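# Move the coaster can onto the turntable's orange spot

## Task

Pick up the can that sits on the coaster and set it down upright on the orange mark of the turntable, without moving or toppling any of the other cans already standing on the turntable.

## Robot and tools

Robot. Two Doosan M1013 arms, left_arm and right_arm, each carrying a Robotiq two-finger gripper that opens to 140 mm. The fingers are rigid and cannot fold. Each wrist has a camera. The calibrated bases sit at left_arm (-0.046, +0.646, 0) m and right_arm (-0.069, -0.707, 0) m, both turned only slightly about z. Fixed cameras are cam_high and cam_low; the wrist cameras are cam_left_wrist and cam_right_wrist. A camera stand is fixed behind the arms.

Frames. Scene frame: origin at table height, halfway between the nominal bases, +x pointing out over the table, +z up, left_arm on the +y side. Image left or right does not tell you which arm is which. An arm's reported hand pose, velocities, Hand target and wrist-camera pose are given in that arm's own base frame. Fixed cameras and the table use the scene frame. In the gripper's own frame, the fingers point along +z and close along y. end_effector_position is the spot between the pads when they are shut. Fingertips reach roughly 33 mm past it when the gap is 40 mm or less, and only about 9 mm past it when fully open.

Row layout (execute_actions and move). One row is a single flat list of 18 numbers, each between -1 and 1, and it always covers both arms: left dx, dy, dz, rx, ry, rz, gripper position, force_limit, speed, then the same nine for the right arm. The six pose numbers are offsets, not poses. They are measured from that arm's Hand target as it was when the action or move began, along that arm's base axes. rx, ry, rz form one rotation vector, turning about the Hand target point. Scale: 1.0 equals 0.6 m or 180 degrees, so 0.05 is 30 mm. Six zeros re-commands the current Hand target. Sending the same offset again moves the arm further. The three gripper numbers are absolute settings. position: +1 is wide open, about -0.8 is where the pads touch, -1 closes until something blocks it. force_limit: -1 gives about 14 N of pad force, 0 about 40 N, +1 about 58 N when closing slowly. speed: -1 is about 30 mm/s of gap change, 0 about 140, +1 about 250. A faster close grips harder. Both start at +1. To leave a gripper unchanged, repeat its last three numbers, because a 0 counts as a command.

execute_actions(actions, cameras). actions is a list of actions. Each action is a list of up to 15 rows, one per 1/30 s step; if there are fewer rows, the last one is held until the step count is used up. Every row in an action counts from the action's start pose, not from the row before it. An empty list returns the state with images. cameras takes names, ["all"] or []. Results return with the last 11 steps still running, shown in a Kept back line.

move(target, speed, blend, stop_force, zero, blocking, cameras). target is one 18-number row or a list of up to 15 rows. All rows are offsets from the Hand targets at the start of the move, not chained. speed is in m/s, from 0.002 to 2, default 0.25; turning is capped at twice that in rad/s. blend is in metres and rounds corners; 0 stops at each row. stop_force is 10 to 80 N, shared by both arms. It ends an arm's path once the push against its direction of travel exceeds that value. Use it only on slow, non-rotating approaches, and leave it out when backing away from a contact. zero=true takes a fresh force zero before the move. With blocking=false the call returns after 0.5 s; this cannot be combined with stop_force. Paths last at most 10 s and do not avoid obstacles. Keep paths away from an arm's own base.

wait(seconds 0 to 10) lets time pass. stop brakes a running move. zoom_image(camera, region [x0,y0,x1,y1] in pixels, at most 504 per side) enlarges part of the newest image. read_manual gives licence text. finished_scene(scene) ends the scene for good; pass 1 here.

Motion notes. At each step the commanded pose is clipped to within 70 mm and 16 degrees of the measured gripper pose. The gripper often comes to rest short of its Hand target; to close the gap, send the remaining distance as an offset.

Results. Gripper position is in m, orientation as quat_wxyz, velocities in m/s and rad/s, all in the arm's base frame. Hand target is the pose your next offsets will start from. object_status codes: 0 moving; 1 blocked while opening; 2 blocked while closing, which means an object is gripped; 3 reached the requested position or pads met. position_measured is in counts: 3 open, about 75 for 100 mm, 139 for 60 mm, 200 for 20 mm, 230 pads touching. Other lines: joint torques; external joint torques; Flange force along the gripper axes, which includes held weight; Wrist depth as a 7x7 grid of distances in mm, with '-' for no data; and the move line, which reports done, off_target, moving, held or fault, plus limits=paced or limits=held. A MOTOR HOT line warns of overheating.

Avoid. Any joint reaching its torque limit (wrist joints 41.4 N m, elbow 147 N m) or 144 N of outside force stops that arm for 10 s. Aiming even slightly beyond a firm surface can trigger this, so come down to the table and turntable slowly. Keep the arms from striking each other. Do not drop the can, release it while it is moving, or knock over the turntable cans. Nothing may end up off the table. Do not hold an arm stretched out or loaded for long, because it heats the motors.

Each tool is called by a JSON object that holds its "name" and its "arguments", one argument or row to a line.

## Session

{"name": "execute_actions", "arguments": {
  "actions": []
}}

Scene clock: 0.00 s.
left_arm: end_effector_position=(+0.0098, -0.7613, +0.1955) position_measured=3 object_status=3 end_effector_quat_wxyz=(-0.434, -0.462, +0.752, -0.178) | right_arm: end_effector_position=(+0.2602, +0.4464, +0.2448) position_measured=3 object_status=3 end_effector_quat_wxyz=(+0.645, -0.085, -0.730, +0.212)
Joint positions: left_arm=[-1.322 0.241 2.06 -1.47 0.697 3.443] | right_arm=[0.675 0.635 1.685 0.602 2.209 -0.708]
Joint velocities: within noise
Joint torques (N m): no reading
External joint torques (N m): no reading
Flange force (N): no reading
Wrist depth (mm): cam_left_wrist=[477 509 546 1858 1937 2361 2313 / 440 453 476 516 1757 1858 1937 / 385 397 409 428 1501 1619 1654 / 350 134 364 376 390 379 124 / - 309 327 335 346 354 107 / - 288 294 304 313 321 321 / - 262 270 278 283 291 298] | cam_right_wrist=[295 310 2941 3628 - - 347 / 3109 349 3401 3154 2315 2591 219 / - 419 479 3510 2561 2340 1943 / - 135 513 2790 640 545 453 / - 147 633 582 487 422 112 / - 513 527 450 394 349 112 / - 480 417 368 327 295 282]
Hand target: left_arm +0.0098, -0.7613, +0.1955; -0.434, -0.462, +0.752, -0.178 | right_arm +0.2602, +0.4464, +0.2448; +0.645, -0.085, -0.730, +0.212
Tool commands: left_gripper/position=+1.0 left_gripper/force_limit=+1.0 left_gripper/speed=+1.0 right_gripper/position=+1.0 right_gripper/force_limit=+1.0 right_gripper/speed=+1.0

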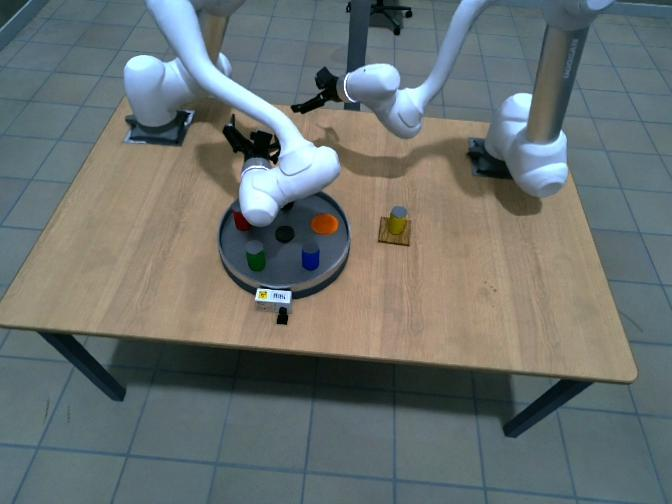

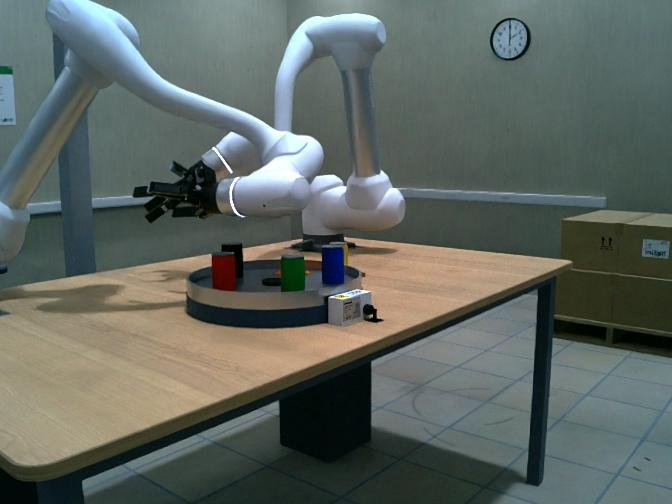

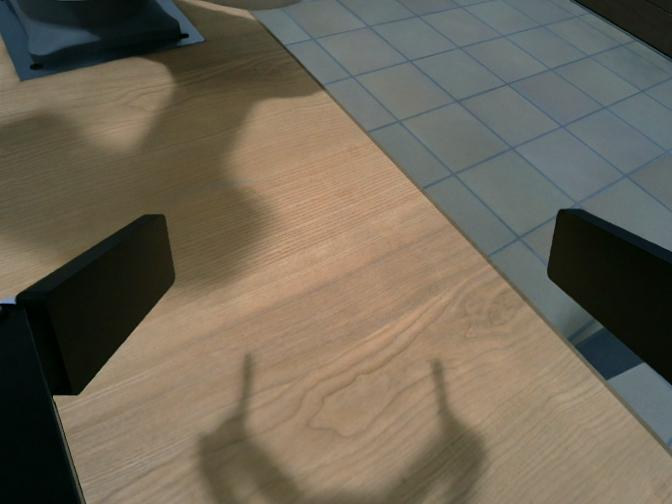

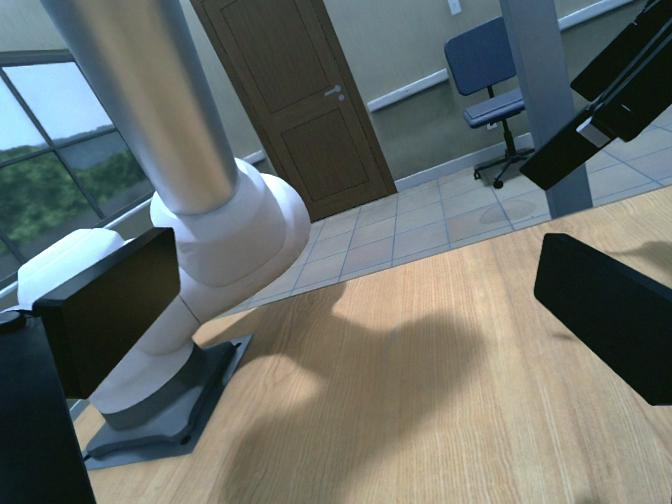

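{"name": "move", "arguments": {
  "target": [0.748,0.625,0.175,0.17,-0.269,-0.22,1,1,1,0,-0.25,0.28,0,0,0,1,1,1],
  "speed": 0.5,
  "cameras": ["all"]
}}

Scene clock: 5.07 s.
left_arm: end_effector_position=(+0.4586, -0.3864, +0.3005) position_measured=3 object_status=3 end_effector_quat_wxyz=(+0.001, -0.174, +0.985, +0.000) | right_arm: end_effector_position=(+0.2602, +0.2964, +0.4128) position_measured=3 object_status=3 end_effector_quat_wxyz=(+0.645, -0.085, -0.730, +0.212)
Joint positions: left_arm=[-0.758 0.091 1.727 0.001 1.323 3.605] | right_arm=[0.505 0.351 1.777 0.482 2.443 -0.732]
Joint torques (N m): left_arm=[1.03 -51.22 -43.18 4.62 -0.26 0.31] | right_arm=[-1.97 -75.49 -33.2 3.75 3.19 0.17]
External joint torques (N m): left_arm=[-1.05 1.76 3.12 -0.55 0.28 -0.31] | right_arm=[1.93 6.65 -0.46 0.15 -0.73 -0.19]
Flange force (N): left_arm=[3.4 1.3 4.6] | right_arm=[-3.9 8.9 -7.7]
Wrist depth (mm): cam_left_wrist=[315 341 381 378 380 380 381 / 354 355 402 386 400 403 402 / 373 380 428 428 428 428 429 / 343 134 456 458 456 445 124 / - 490 487 490 492 488 112 / - 523 525 526 526 523 525 / - 1511 523 562 569 569 568] | cam_right_wrist=[2790 - 282 304 2902 - - / 2982 3348 334 336 3023 2622 - / - 3154 3455 380 3249 2755 2093 / - 125 5062 439 526 151 124 / - 117 501 489 530 638 112 / - 2366 477 516 608 543 112 / - 1979 548 532 509 458 433]
Hand target: left_arm +0.4586, -0.3863, +0.3005; +0.001, -0.174, +0.985, +0.000 | right_arm +0.2602, +0.2964, +0.4128; +0.645, -0.085, -0.730, +0.212
Off the commanded pose: left_arm 0.000 m, 0 deg | right_arm 0.000 m, 0 deg.
move: done; limits=paced
camera_calibration:
cam_left_wrist: T_world_to_cam=[[-0.324359, 0.945916, -0.00575313, 0.524423], [0.882366, 0.304748, 0.358551, -0.397694], [0.340913, 0.111223, -0.933492, 0.309483], [0, 0, 0, 1]] pos_world=[0.415506, -0.409286, 0.434511]
cam_right_wrist: T_world_to_cam=[[-0.151853, 0.904946, -0.397509, -0.0535577], [0.453429, -0.293577, -0.841555, 0.327415], [-0.878261, -0.308034, -0.365748, 0.615293], [0, 0, 0, 1]] pos_world=[0.383796, 0.33412, 0.47929]

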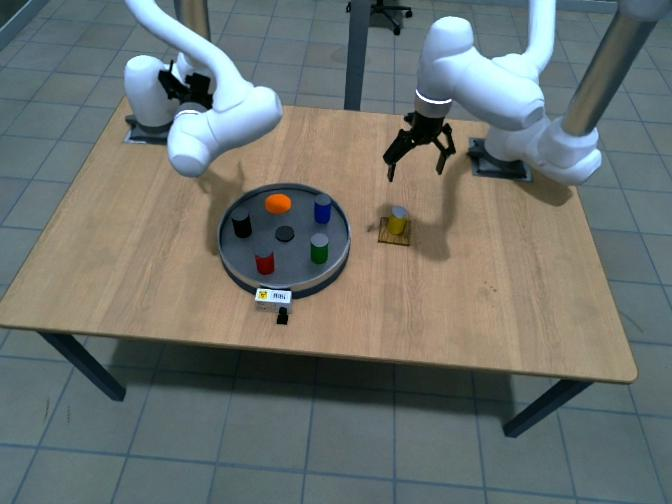

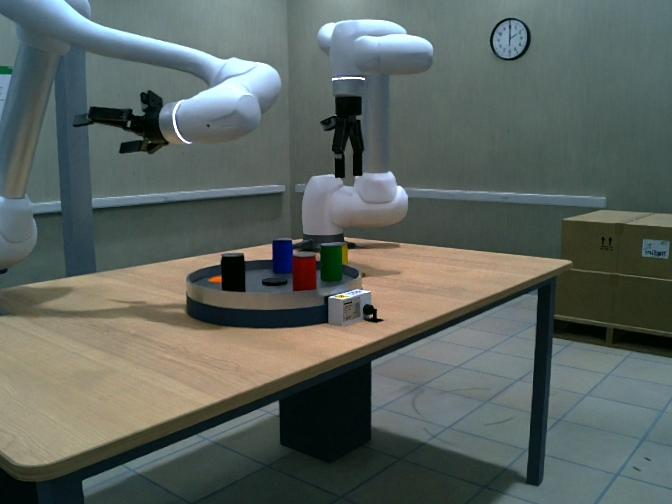

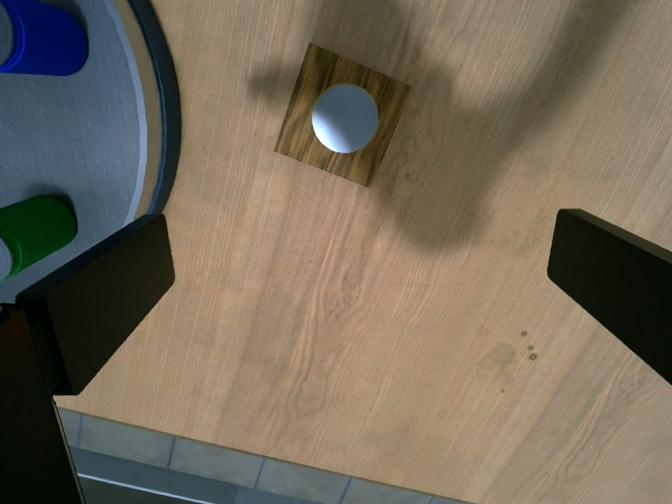

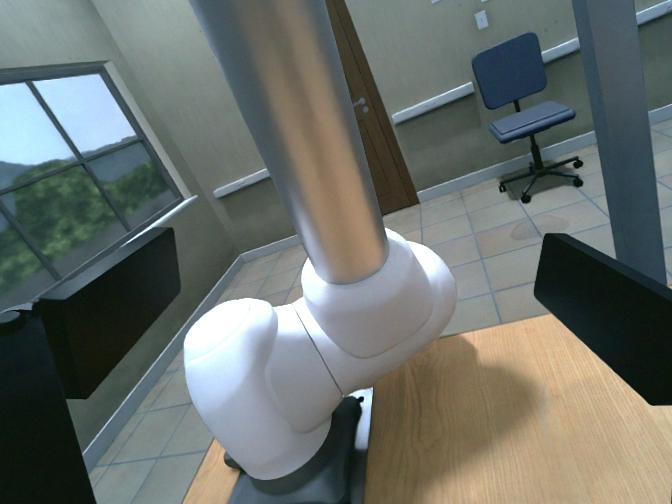

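{"name": "move", "arguments": {
  "target": [
    [-0.0477,-0.0128,-0.2,0,0,0,1,1,1,0,0,0,0,0,0,1,1,1],
    [-0.0477,-0.0128,-0.395,0,0,0,1,1,1,0,0,0,0,0,0,1,1,1]
  ],
  "speed": [0.4,0.25],
  "blend": [0.02,0],
  "cameras": ["cam_high","cam_left_wrist"]
}}

{"name": "execute_actions", "arguments": {
  "actions": [
    [[0,0,0,0,0,0,-1,0,0,0,0,0,0,0,0,1,1,1]],
    [[0,0,0,0,0,0,-1,0,0,0,0,0,0,0,0,1,1,1]],
    [[0,0,0,0,0,0,-1,0,0,0,0,0,0,0,0,1,1,1]]
  ],
  "cameras": ["cam_high","cam_left_wrist"]
}}

Scene clock: 8.83 s.
left_arm: end_effector_position=(+0.4300, -0.3940, +0.0636) position_measured=3 object_status=3 end_effector_quat_wxyz=(+0.001, -0.174, +0.985, +0.000) | right_arm: end_effector_position=(+0.2602, +0.2964, +0.4128) position_measured=3 object_status=3 end_effector_quat_wxyz=(+0.645, -0.085, -0.730, +0.212)
Joint positions: left_arm=[-0.802 0.248 2.016 0.001 0.877 3.561] | right_arm=[0.505 0.351 1.777 0.482 2.443 -0.732]
Joint torques (N m): left_arm=[0.63 -59.86 -34.14 3.77 -0.57 0.09] | right_arm=[-1.98 -75.33 -33.22 3.78 3.19 0.17]
External joint torques (N m): left_arm=[-0.39 3.05 2.35 -0.53 0.59 -0.09] | right_arm=[2.18 6.97 -0.31 0.1 -0.75 -0.19]
Flange force (N): left_arm=[0.7 -0.4 4.2] | right_arm=[-4.2 9.4 -7.7]
Wrist depth (mm): cam_left_wrist=[174 174 172 174 174 174 174 / 184 184 180 175 180 184 184 / 196 196 191 133 181 196 196 / 203 140 203 - 207 205 124 / - 224 223 - 222 224 112 / - 240 241 241 241 241 241 / - 261 261 261 261 260 261] | cam_right_wrist=[- - 283 304 - 3401 - / - 2790 320 336 - 2392 - / - 2790 363 381 3689 2622 2755 / - 133 - 437 560 141 1860 / - 117 499 491 530 644 112 / - 2392 475 511 608 537 112 / - 1909 548 531 505 455 432]
Hand target: left_arm +0.4300, -0.3940, +0.0635; +0.001, -0.174, +0.985, +0.000 | right_arm +0.2602, +0.2964, +0.4128; +0.645, -0.085, -0.730, +0.212
Off the commanded pose: left_arm 0.000 m, 0 deg | right_arm 0.000 m, 0 deg.
move: done
camera_calibration:
cam_left_wrist: T_world_to_cam=[[-0.324316, 0.945931, -0.00587181, 0.52108], [0.882346, 0.304742, 0.358605, -0.285176], [0.341005, 0.111121, -0.933471, 0.0988625], [0, 0, 0, 1]] pos_world=[0.386906, -0.416986, 0.197611]
Images, in order (width x height): cam_high 672x504, cam_left_wrist 672x504.

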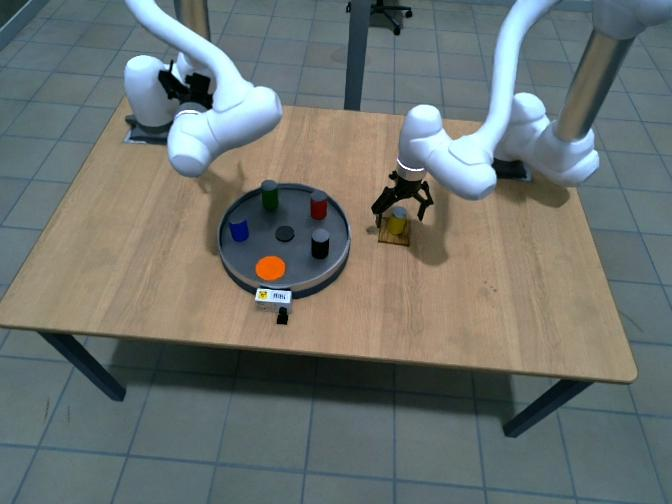

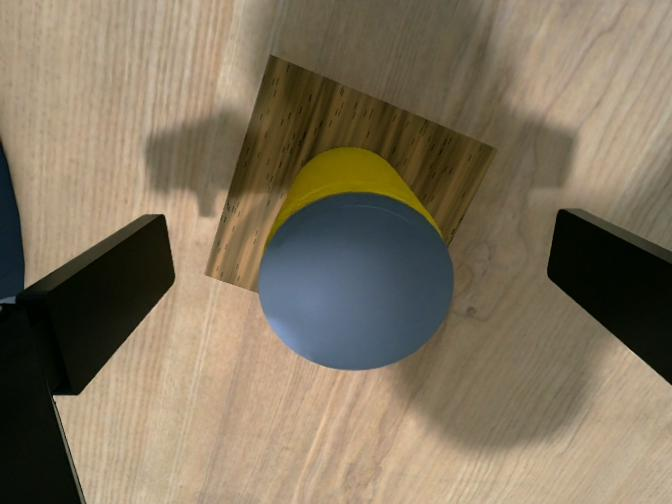

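Scene clock: 9.97 s.
left_arm: end_effector_position=(+0.4300, -0.3940, +0.0635) position_measured=154 object_status=2 end_effector_quat_wxyz=(+0.001, -0.174, +0.985, +0.000) | right_arm: end_effector_position=(+0.2602, +0.2964, +0.4128) position_measured=3 object_status=3 end_effector_quat_wxyz=(+0.645, -0.085, -0.730, +0.212)
Joint positions: left_arm=[-0.802 0.248 2.016 0.001 0.877 3.561] | right_arm=[0.505 0.351 1.777 0.482 2.443 -0.732]
Joint torques (N m): left_arm=[0.32 -48.93 -27.9 3.67 -0.87 0.07] | right_arm=[-1.8 -75.52 -33.17 3.75 3.2 0.19]
External joint torques (N m): left_arm=[-0.37 -7.8 -3.83 -0.44 0.88 -0.07] | right_arm=[1.55 6.9 -0.47 0.15 -0.74 -0.21]
External joint torques at the end of the 1st action: left_arm=[-0.66 1.59 2.53 -0.49 0.31 -0.12] | right_arm=[1.91 6.48 -0.38 0.15 -0.76 -0.19]
External joint torques at the end of the 2nd action: left_arm=[-0.54 -7.63 -3.96 -0.48 0.82 -0.1] | right_arm=[1.93 6.7 -0.37 0.14 -0.77 -0.19]
Flange force (N): left_arm=[2.1 2.5 -13.6] | right_arm=[-4.3 8.6 -8.2]
Flange force at the end of the 1st action (N): left_arm=[2.3 1.6 3.2] | right_arm=[-3.9 8.7 -7.3]
Flange force at the end of the 2nd action (N): left_arm=[2.3 2.0 -13.4] | right_arm=[-4.0 9.0 -7.5]
Wrist depth (mm): cam_left_wrist=[174 174 172 174 174 174 174 / 185 184 182 175 180 184 184 / 196 196 189 139 182 196 196 / 209 205 118 - 106 207 209 / - 89 82 110 112 - 79 / - 73 64 241 240 - - / - - - 260 257 - -] | cam_right_wrist=[- 3065 283 327 2315 2622 - / - - 321 334 - 2864 - / - - 366 380 3348 3568 2340 / - 125 4268 436 528 2244 1961 / - 117 499 489 523 638 112 / - 2502 478 513 606 537 112 / - 1997 548 531 507 457 433]
Hand target: left_arm +0.4300, -0.3940, +0.0635; +0.001, -0.174, +0.985, +0.000 | right_arm +0.2602, +0.2964, +0.4128; +0.645, -0.085, -0.730, +0.212
Off the commanded pose: left_arm 0.000 m, 0 deg | right_arm 0.000 m, 0 deg.
Kept back: 11 steps.
Step readings (end_effector_position of left_arm | right_arm; steps 1 to 15: 1st action; 16 to 30: 2nd action; 31 to 34: 3rd action):
0: (+0.4300, -0.3940, +0.0636) | (+0.2602, +0.2964, +0.4128)
1: (+0.4300, -0.3940, +0.0636) | (+0.2602, +0.2964, +0.4128)
2: (+0.4300, -0.3940, +0.0636) | (+0.2602, +0.2964, +0.4128)
4: (+0.4300, -0.3940, +0.0635) | (+0.2602, +0.2964, +0.4128)
8: (+0.4300, -0.3940, +0.0635) | (+0.2602, +0.2964, +0.4128)
15: (+0.4300, -0.3940, +0.0635) | (+0.2602, +0.2964, +0.4128)
16: (+0.4300, -0.3940, +0.0635) | (+0.2602, +0.2964, +0.4128)
17: (+0.4300, -0.3940, +0.0635) | (+0.2602, +0.2964, +0.4128)
19: (+0.4300, -0.3940, +0.0635) | (+0.2602, +0.2964, +0.4128)
23: (+0.4300, -0.3940, +0.0635) | (+0.2602, +0.2964, +0.4128)
30: (+0.4300, -0.3940, +0.0635) | (+0.2602, +0.2964, +0.4128)
31: (+0.4300, -0.3940, +0.0635) | (+0.2602, +0.2964, +0.4128)
32: (+0.4300, -0.3940, +0.0635) | (+0.2602, +0.2964, +0.4128)
camera_calibration:
cam_left_wrist: T_world_to_cam=[[-0.324316, 0.945931, -0.00587181, 0.521079], [0.882346, 0.304742, 0.358605, -0.285141], [0.341005, 0.111121, -0.933471, 0.0987692], [0, 0, 0, 1]] pos_world=[0.386906, -0.416986, 0.197511]
Images, in order (width x height): cam_high 672x504, cam_left_wrist 672x504.

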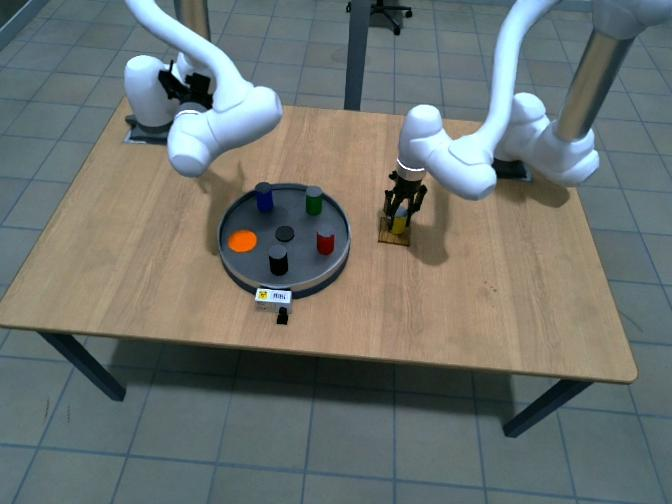

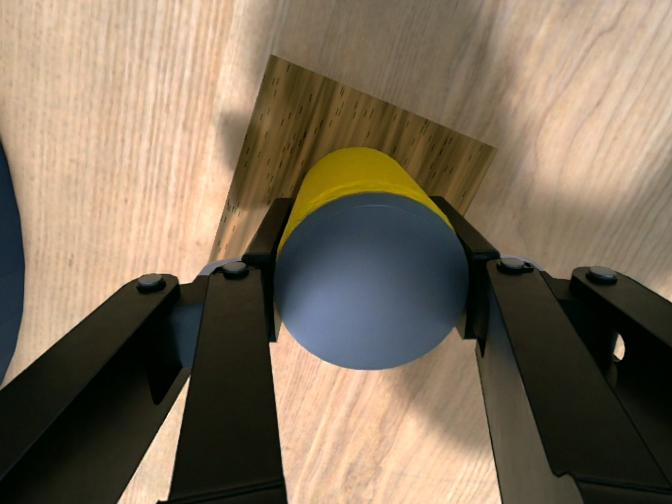

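{"name": "move", "arguments": {
  "target": [
    [0,0,0.25,0,0,0,-1,0,0,0,0,0,0,0,0,1,1,1],
    [0.149,-0.382,0.283,0,0,0,-1,0,0,0,0,0,0,0,0,1,1,1]
  ],
  "speed": [0.3,0.4],
  "blend": [0.04,0],
  "cameras": ["cam_high","cam_left_wrist","cam_low"]
}}

{"name": "wait", "arguments": {
  "seconds": 1,
  "cameras": ["cam_high","cam_left_wrist"]
}}

{"name": "wait", "arguments": {
  "seconds": 1,
  "cameras": ["cam_high","cam_left_wrist"]
}}

{"name": "wait", "arguments": {
  "seconds": 1,
  "cameras": ["cam_high","cam_left_wrist"]
}}

{"name": "wait", "arguments": {
  "seconds": 1.5,
  "cameras": ["cam_high","cam_left_wrist"]
}}

Scene clock: 16.17 s.
left_arm: end_effector_position=(+0.5194, -0.6232, +0.2333) position_measured=154 object_status=2 end_effector_quat_wxyz=(+0.001, -0.174, +0.985, +0.000) | right_arm: end_effector_position=(+0.2602, +0.2964, +0.4128) position_measured=3 object_status=3 end_effector_quat_wxyz=(+0.645, -0.085, -0.730, +0.212)
Joint positions: left_arm=[-0.919 0.451 1.381 0.001 1.309 3.444] | right_arm=[0.505 0.351 1.777 0.482 2.443 -0.732]
Joint torques (N m): left_arm=[0.32 -87.01 -43.62 4.6 -0.36 0] | right_arm=[-1.89 -75.6 -33.23 3.74 3.2 0.2]
External joint torques (N m): left_arm=[-0.46 2.97 3.83 -0.55 0.37 0] | right_arm=[1.95 6.52 -0.46 0.16 -0.75 -0.22]
Flange force (N): left_arm=[1.9 3.7 5.3] | right_arm=[-3.8 8.8 -7.5]
Wrist depth (mm): cam_left_wrist=[276 276 275 276 276 322 322 / 291 288 289 292 292 341 333 / 309 310 309 129 303 359 351 / 330 330 107 - 104 380 387 / - 89 82 109 - - 79 / - 73 64 443 444 - - / - - - 481 - - -] | cam_right_wrist=[- - 282 325 - 2473 - / 2591 - 325 336 - 2721 - / 2591 - 3568 380 4442 2721 2622 / - 126 4107 437 2315 2244 2093 / - 117 500 490 526 638 112 / - 2340 478 518 605 540 112 / - 1926 554 536 509 460 434]
Hand target: left_arm +0.5194, -0.6232, +0.2333; +0.001, -0.174, +0.985, +0.000 | right_arm +0.2602, +0.2964, +0.4128; +0.645, -0.085, -0.730, +0.212
Off the commanded pose: left_arm 0.000 m, 0 deg | right_arm 0.000 m, 0 deg.
move: done; limits=paced
camera_calibration:
cam_left_wrist: T_world_to_cam=[[-0.324316, 0.945931, -0.00587181, 0.767783], [0.882346, 0.304742, 0.358605, -0.355133], [0.341005, 0.111121, -0.933471, 0.252338], [0, 0, 0, 1]] pos_world=[0.476306, -0.646086, 0.367411]
Images, in order (width x height): cam_high 672x504, cam_low 672x504, cam_left_wrist 672x504.

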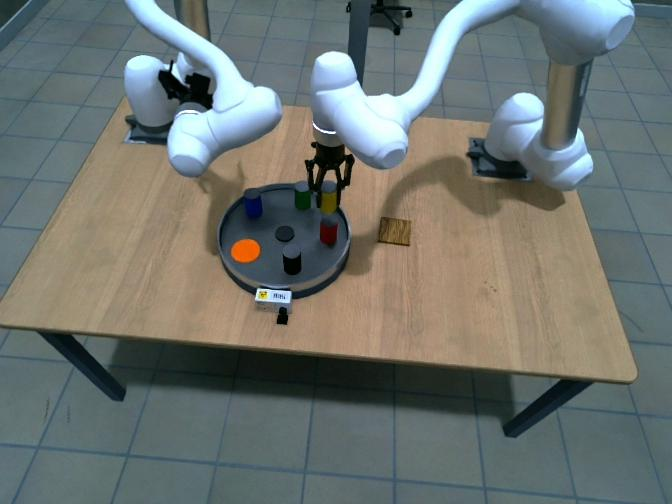

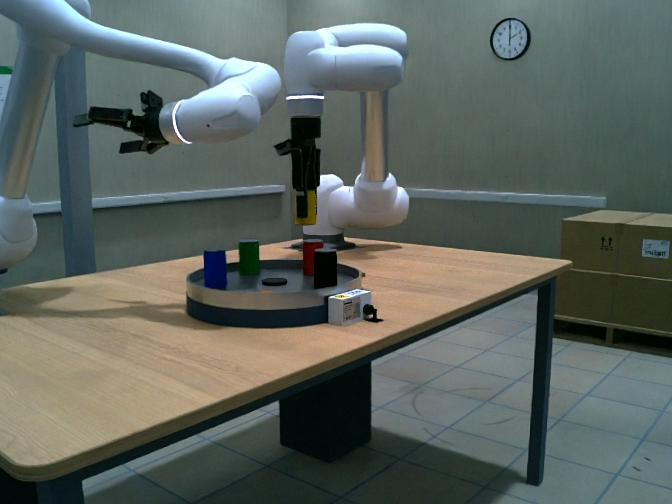

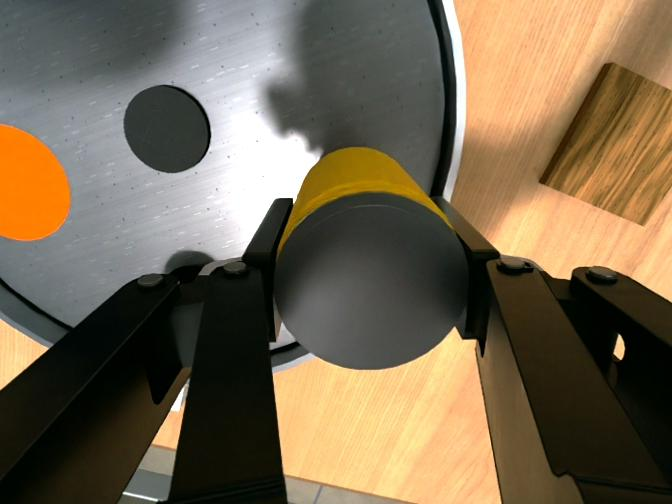

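Scene clock: 17.17 s.
left_arm: end_effector_position=(+0.5194, -0.6232, +0.2333) position_measured=154 object_status=2 end_effector_quat_wxyz=(+0.001, -0.174, +0.985, +0.000) | right_arm: end_effector_position=(+0.2602, +0.2964, +0.4128) position_measured=3 object_status=3 end_effector_quat_wxyz=(+0.645, -0.085, -0.730, +0.212)
Joint positions: left_arm=[-0.919 0.451 1.381 0.001 1.309 3.444] | right_arm=[0.505 0.351 1.777 0.482 2.443 -0.732]
Joint torques (N m): left_arm=[0.54 -86.91 -43.87 4.58 -0.32 0.15] | right_arm=[-1.82 -75.58 -33.21 3.75 3.2 0.16]
External joint torques (N m): left_arm=[-0.43 2.47 3.91 -0.51 0.32 -0.15] | right_arm=[1.73 7.27 -0.32 0.13 -0.76 -0.18]
Flange force (N): left_arm=[2.4 4.6 5.3] | right_arm=[-4.6 9.1 -8.3]
Wrist depth (mm): cam_left_wrist=[278 277 276 276 275 323 322 / 292 289 292 285 285 341 333 / 310 310 310 132 298 359 349 / 315 327 107 - 107 381 387 / - 88 82 - 110 - 79 / - 73 64 444 444 - - / - - - 480 - - -] | cam_right_wrist=[- - 282 315 - 2755 - / - - 322 335 - 2687 - / 2244 - 3455 379 4107 2790 - / - 125 4268 436 535 142 1600 / - 117 498 492 528 640 112 / - 2053 475 517 603 536 112 / - 1997 552 531 504 458 430]
Hand target: left_arm +0.5194, -0.6232, +0.2333; +0.001, -0.174, +0.985, +0.000 | right_arm +0.2602, +0.2964, +0.4128; +0.645, -0.085, -0.730, +0.212
Tool commands: left_gripper/position=-1.0 left_gripper/force_limit=+0.0 left_gripper/speed=+0.0 right_gripper/position=+1.0 right_gripper/force_limit=+1.0 right_gripper/speed=+1.0
Off the commanded pose: left_arm 0.000 m, 0 deg | right_arm 0.000 m, 0 deg.
wait: 1.00 s; at rest by 0.17 s
camera_calibration:
cam_left_wrist: T_world_to_cam=[[-0.324359, 0.945916, -0.00575313, 0.767845], [0.882366, 0.304748, 0.358551, -0.355052], [0.340913, 0.111223, -0.933492, 0.252374], [0, 0, 0, 1]] pos_world=[0.476306, -0.646186, 0.367311]
Images, in order (width x height): cam_high 672x504, cam_left_wrist 672x504.

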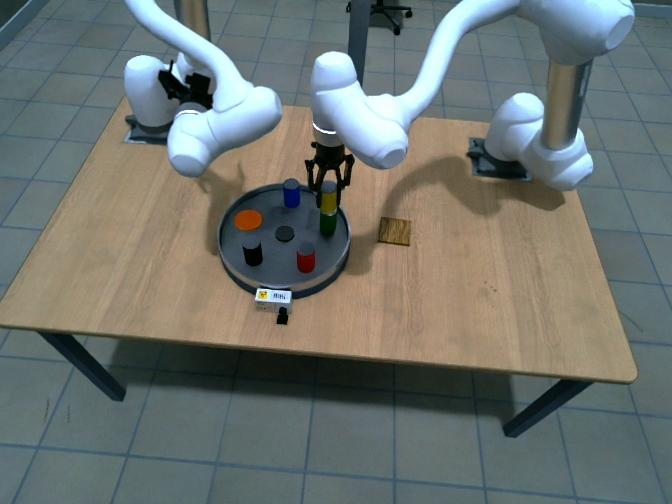

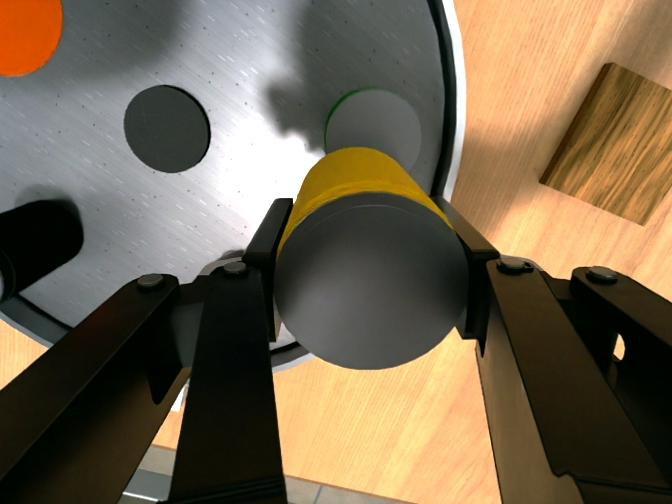

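Scene clock: 18.17 s.
left_arm: end_effector_position=(+0.5194, -0.6232, +0.2333) position_measured=154 object_status=2 end_effector_quat_wxyz=(+0.001, -0.174, +0.985, +0.000) | right_arm: end_effector_position=(+0.2602, +0.2964, +0.4128) position_measured=3 object_status=3 end_effector_quat_wxyz=(+0.645, -0.085, -0.730, +0.212)
Joint positions: left_arm=[-0.919 0.451 1.381 0.001 1.309 3.444] | right_arm=[0.505 0.351 1.777 0.482 2.443 -0.732]
Joint torques (N m): left_arm=[0.23 -87.08 -43.85 4.5 -0.29 0.06] | right_arm=[-1.7 -75.39 -33.11 3.73 3.23 0.16]
External joint torques (N m): left_arm=[-0.38 2.65 3.92 -0.45 0.3 -0.06] | right_arm=[1.88 6.66 -0.49 0.15 -0.78 -0.18]
Flange force (N): left_arm=[2.2 4.4 5.4] | right_arm=[-3.9 8.9 -7.7]
Wrist depth (mm): cam_left_wrist=[276 275 276 270 274 322 322 / 292 288 291 293 297 343 333 / 310 310 310 129 298 360 350 / 313 326 107 - 104 383 387 / - 88 82 - 110 - 79 / - 73 64 444 444 - - / - - - 481 - - -] | cam_right_wrist=[- - 282 325 2982 2755 - / - - 332 336 2902 2315 - / - - 3510 382 3298 2721 2687 / - 126 3154 439 2177 2315 1755 / - 117 490 490 528 627 112 / - 2473 479 518 601 540 112 / - 2113 554 530 510 456 434]
Hand target: left_arm +0.5194, -0.6232, +0.2333; +0.001, -0.174, +0.985, +0.000 | right_arm +0.2602, +0.2964, +0.4128; +0.645, -0.085, -0.730, +0.212
Tool commands: left_gripper/position=-1.0 left_gripper/force_limit=+0.0 left_gripper/speed=+0.0 right_gripper/position=+1.0 right_gripper/force_limit=+1.0 right_gripper/speed=+1.0
Off the commanded pose: left_arm 0.000 m, 0 deg | right_arm 0.000 m, 0 deg.
wait: 1.00 s; at rest by 0.17 s
camera_calibration:
cam_left_wrist: T_world_to_cam=[[-0.324359, 0.945916, -0.00575313, 0.767845], [0.882366, 0.304748, 0.358551, -0.355052], [0.340913, 0.111223, -0.933492, 0.252374], [0, 0, 0, 1]] pos_world=[0.476306, -0.646186, 0.367311]
Images, in order (width x height): cam_high 672x504, cam_left_wrist 672x504.

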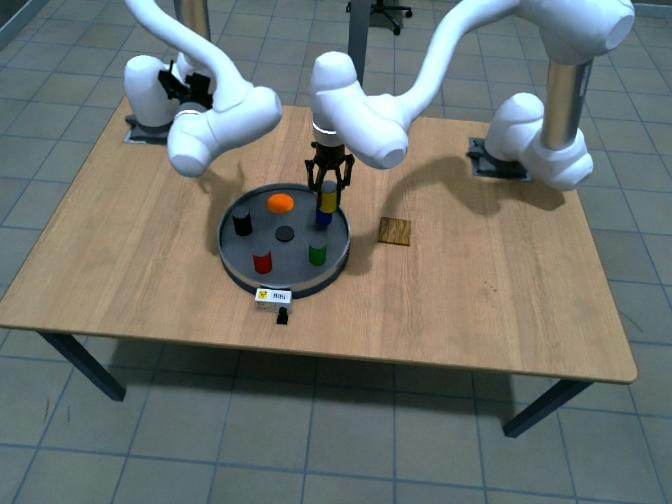

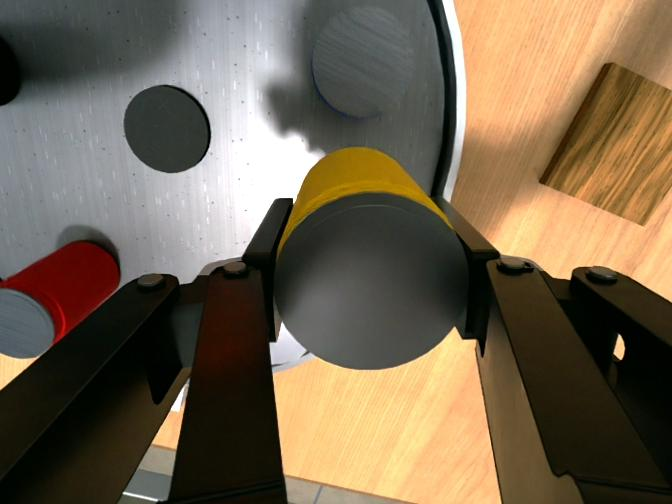

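Scene clock: 19.17 s.
left_arm: end_effector_position=(+0.5194, -0.6232, +0.2333) position_measured=154 object_status=2 end_effector_quat_wxyz=(+0.001, -0.174, +0.985, +0.000) | right_arm: end_effector_position=(+0.2602, +0.2964, +0.4128) position_measured=3 object_status=3 end_effector_quat_wxyz=(+0.645, -0.085, -0.730, +0.212)
Joint positions: left_arm=[-0.919 0.451 1.381 0.001 1.309 3.444] | right_arm=[0.505 0.351 1.777 0.482 2.443 -0.732]
Joint torques (N m): left_arm=[0.41 -87.35 -43.71 4.49 -0.29 0.15] | right_arm=[-1.95 -75.62 -33.26 3.75 3.17 0.17]
External joint torques (N m): left_arm=[-0.42 3.1 3.86 -0.44 0.29 -0.15] | right_arm=[2.32 6.87 -0.35 0.13 -0.73 -0.19]
Flange force (N): left_arm=[2.1 3.6 5.5] | right_arm=[-3.9 9.5 -7.6]
Wrist depth (mm): cam_left_wrist=[276 275 276 275 276 322 322 / 292 288 293 290 292 341 334 / 310 311 310 120 303 358 349 / 330 326 107 - 104 379 386 / - 88 82 111 - - 79 / - 73 64 444 445 - - / - - - 480 - - -] | cam_right_wrist=[3109 - 283 305 - 2790 - / - - 321 338 - 2687 - / 2531 - 3753 379 3455 2902 2291 / - 125 4186 434 555 2340 2073 / - 117 495 490 527 644 112 / - 2340 477 513 603 541 112 / - 1926 526 533 507 455 428]
Hand target: left_arm +0.5194, -0.6232, +0.2333; +0.001, -0.174, +0.985, +0.000 | right_arm +0.2602, +0.2964, +0.4128; +0.645, -0.085, -0.730, +0.212
Tool commands: left_gripper/position=-1.0 left_gripper/force_limit=+0.0 left_gripper/speed=+0.0 right_gripper/position=+1.0 right_gripper/force_limit=+1.0 right_gripper/speed=+1.0
Off the commanded pose: left_arm 0.000 m, 0 deg | right_arm 0.000 m, 0 deg.
wait: 1.00 s; at rest by 0.17 s
camera_calibration:
cam_left_wrist: T_world_to_cam=[[-0.324359, 0.945916, -0.00575313, 0.767845], [0.882366, 0.304748, 0.358551, -0.355052], [0.340913, 0.111223, -0.933492, 0.252374], [0, 0, 0, 1]] pos_world=[0.476306, -0.646186, 0.367311]
Images, in order (width x height): cam_high 672x504, cam_left_wrist 672x504.

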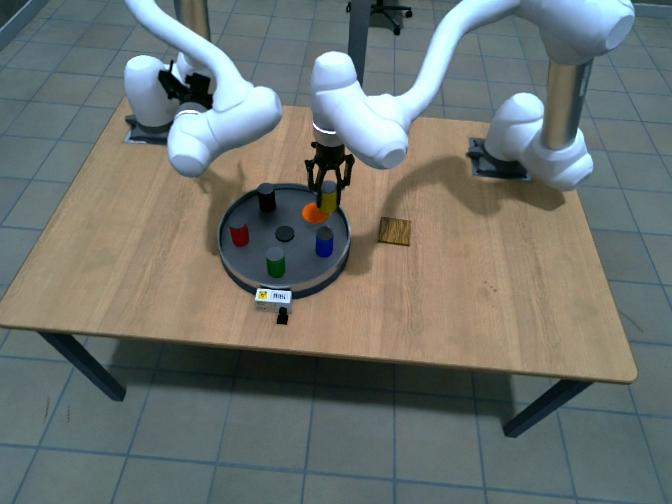

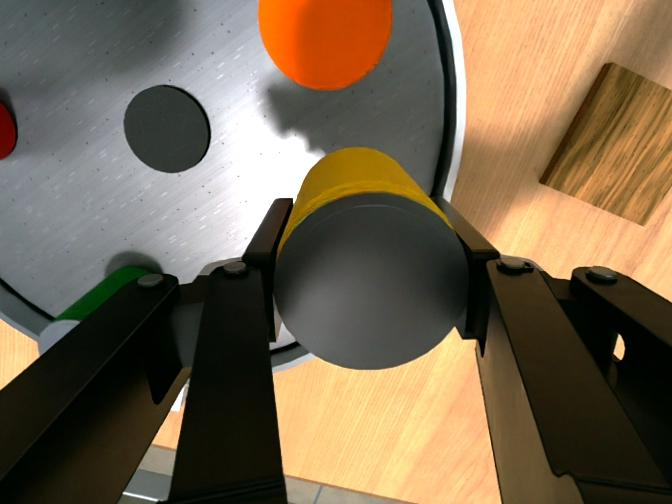

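Scene clock: 20.67 s.
left_arm: end_effector_position=(+0.5194, -0.6232, +0.2333) position_measured=154 object_status=2 end_effector_quat_wxyz=(+0.001, -0.174, +0.985, +0.000) | right_arm: end_effector_position=(+0.2602, +0.2964, +0.4128) position_measured=3 object_status=3 end_effector_quat_wxyz=(+0.645, -0.085, -0.730, +0.212)
Joint positions: left_arm=[-0.919 0.451 1.381 0.001 1.309 3.444] | right_arm=[0.505 0.351 1.777 0.482 2.443 -0.732]
Joint torques (N m): left_arm=[0.66 -86.86 -43.94 4.57 -0.31 0.12] | right_arm=[-1.88 -75.47 -33.14 3.76 3.19 0.15]
External joint torques (N m): left_arm=[-0.83 2.47 3.98 -0.51 0.32 -0.12] | right_arm=[1.8 6.83 -0.46 0.13 -0.74 -0.17]
Flange force (N): left_arm=[2.9 4.6 5.4] | right_arm=[-4.1 8.9 -8.0]
Wrist depth (mm): cam_left_wrist=[275 276 276 196 276 321 321 / 291 288 291 292 294 342 333 / 310 310 310 129 296 359 350 / 323 326 106 - 106 380 386 / - 88 82 - - - 79 / - 73 64 445 445 - - / - - - 478 - - -] | cam_right_wrist=[- 3065 283 301 - 2790 - / - 4186 325 337 - 2366 - / 2591 - 3298 381 3348 2687 2418 / - 133 3568 437 2267 151 1687 / - 125 496 491 530 636 113 / - 2687 478 516 606 543 112 / - 2198 554 533 510 459 433]
Hand target: left_arm +0.5194, -0.6232, +0.2333; +0.001, -0.174, +0.985, +0.000 | right_arm +0.2602, +0.2964, +0.4128; +0.645, -0.085, -0.730, +0.212
Tool commands: left_gripper/position=-1.0 left_gripper/force_limit=+0.0 left_gripper/speed=+0.0 right_gripper/position=+1.0 right_gripper/force_limit=+1.0 right_gripper/speed=+1.0
Off the commanded pose: left_arm 0.000 m, 0 deg | right_arm 0.000 m, 0 deg.
wait: 1.50 s; at rest by 0.17 s
camera_calibration:
cam_left_wrist: T_world_to_cam=[[-0.324359, 0.945916, -0.00575313, 0.767845], [0.882366, 0.304748, 0.358551, -0.355052], [0.340913, 0.111223, -0.933492, 0.252374], [0, 0, 0, 1]] pos_world=[0.476306, -0.646186, 0.367311]
Images, in order (width x height): cam_high 672x504, cam_left_wrist 672x504.

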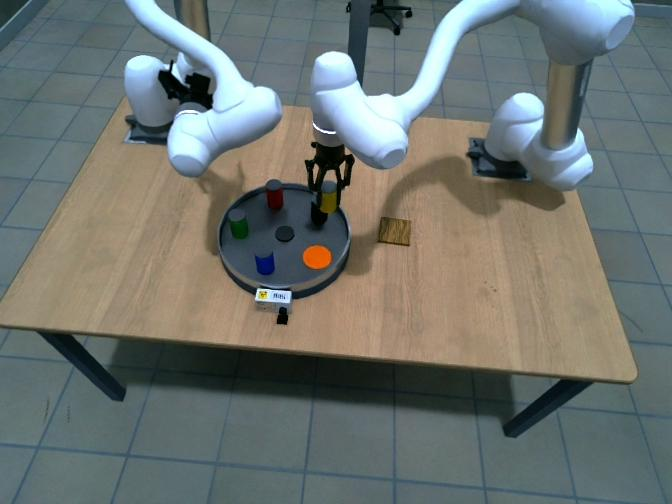

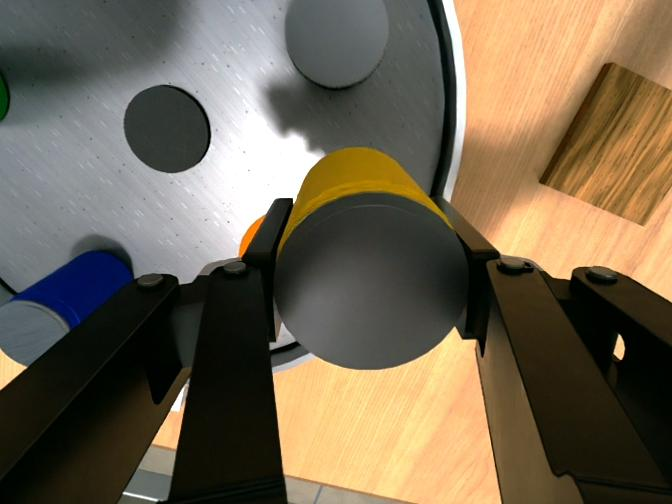

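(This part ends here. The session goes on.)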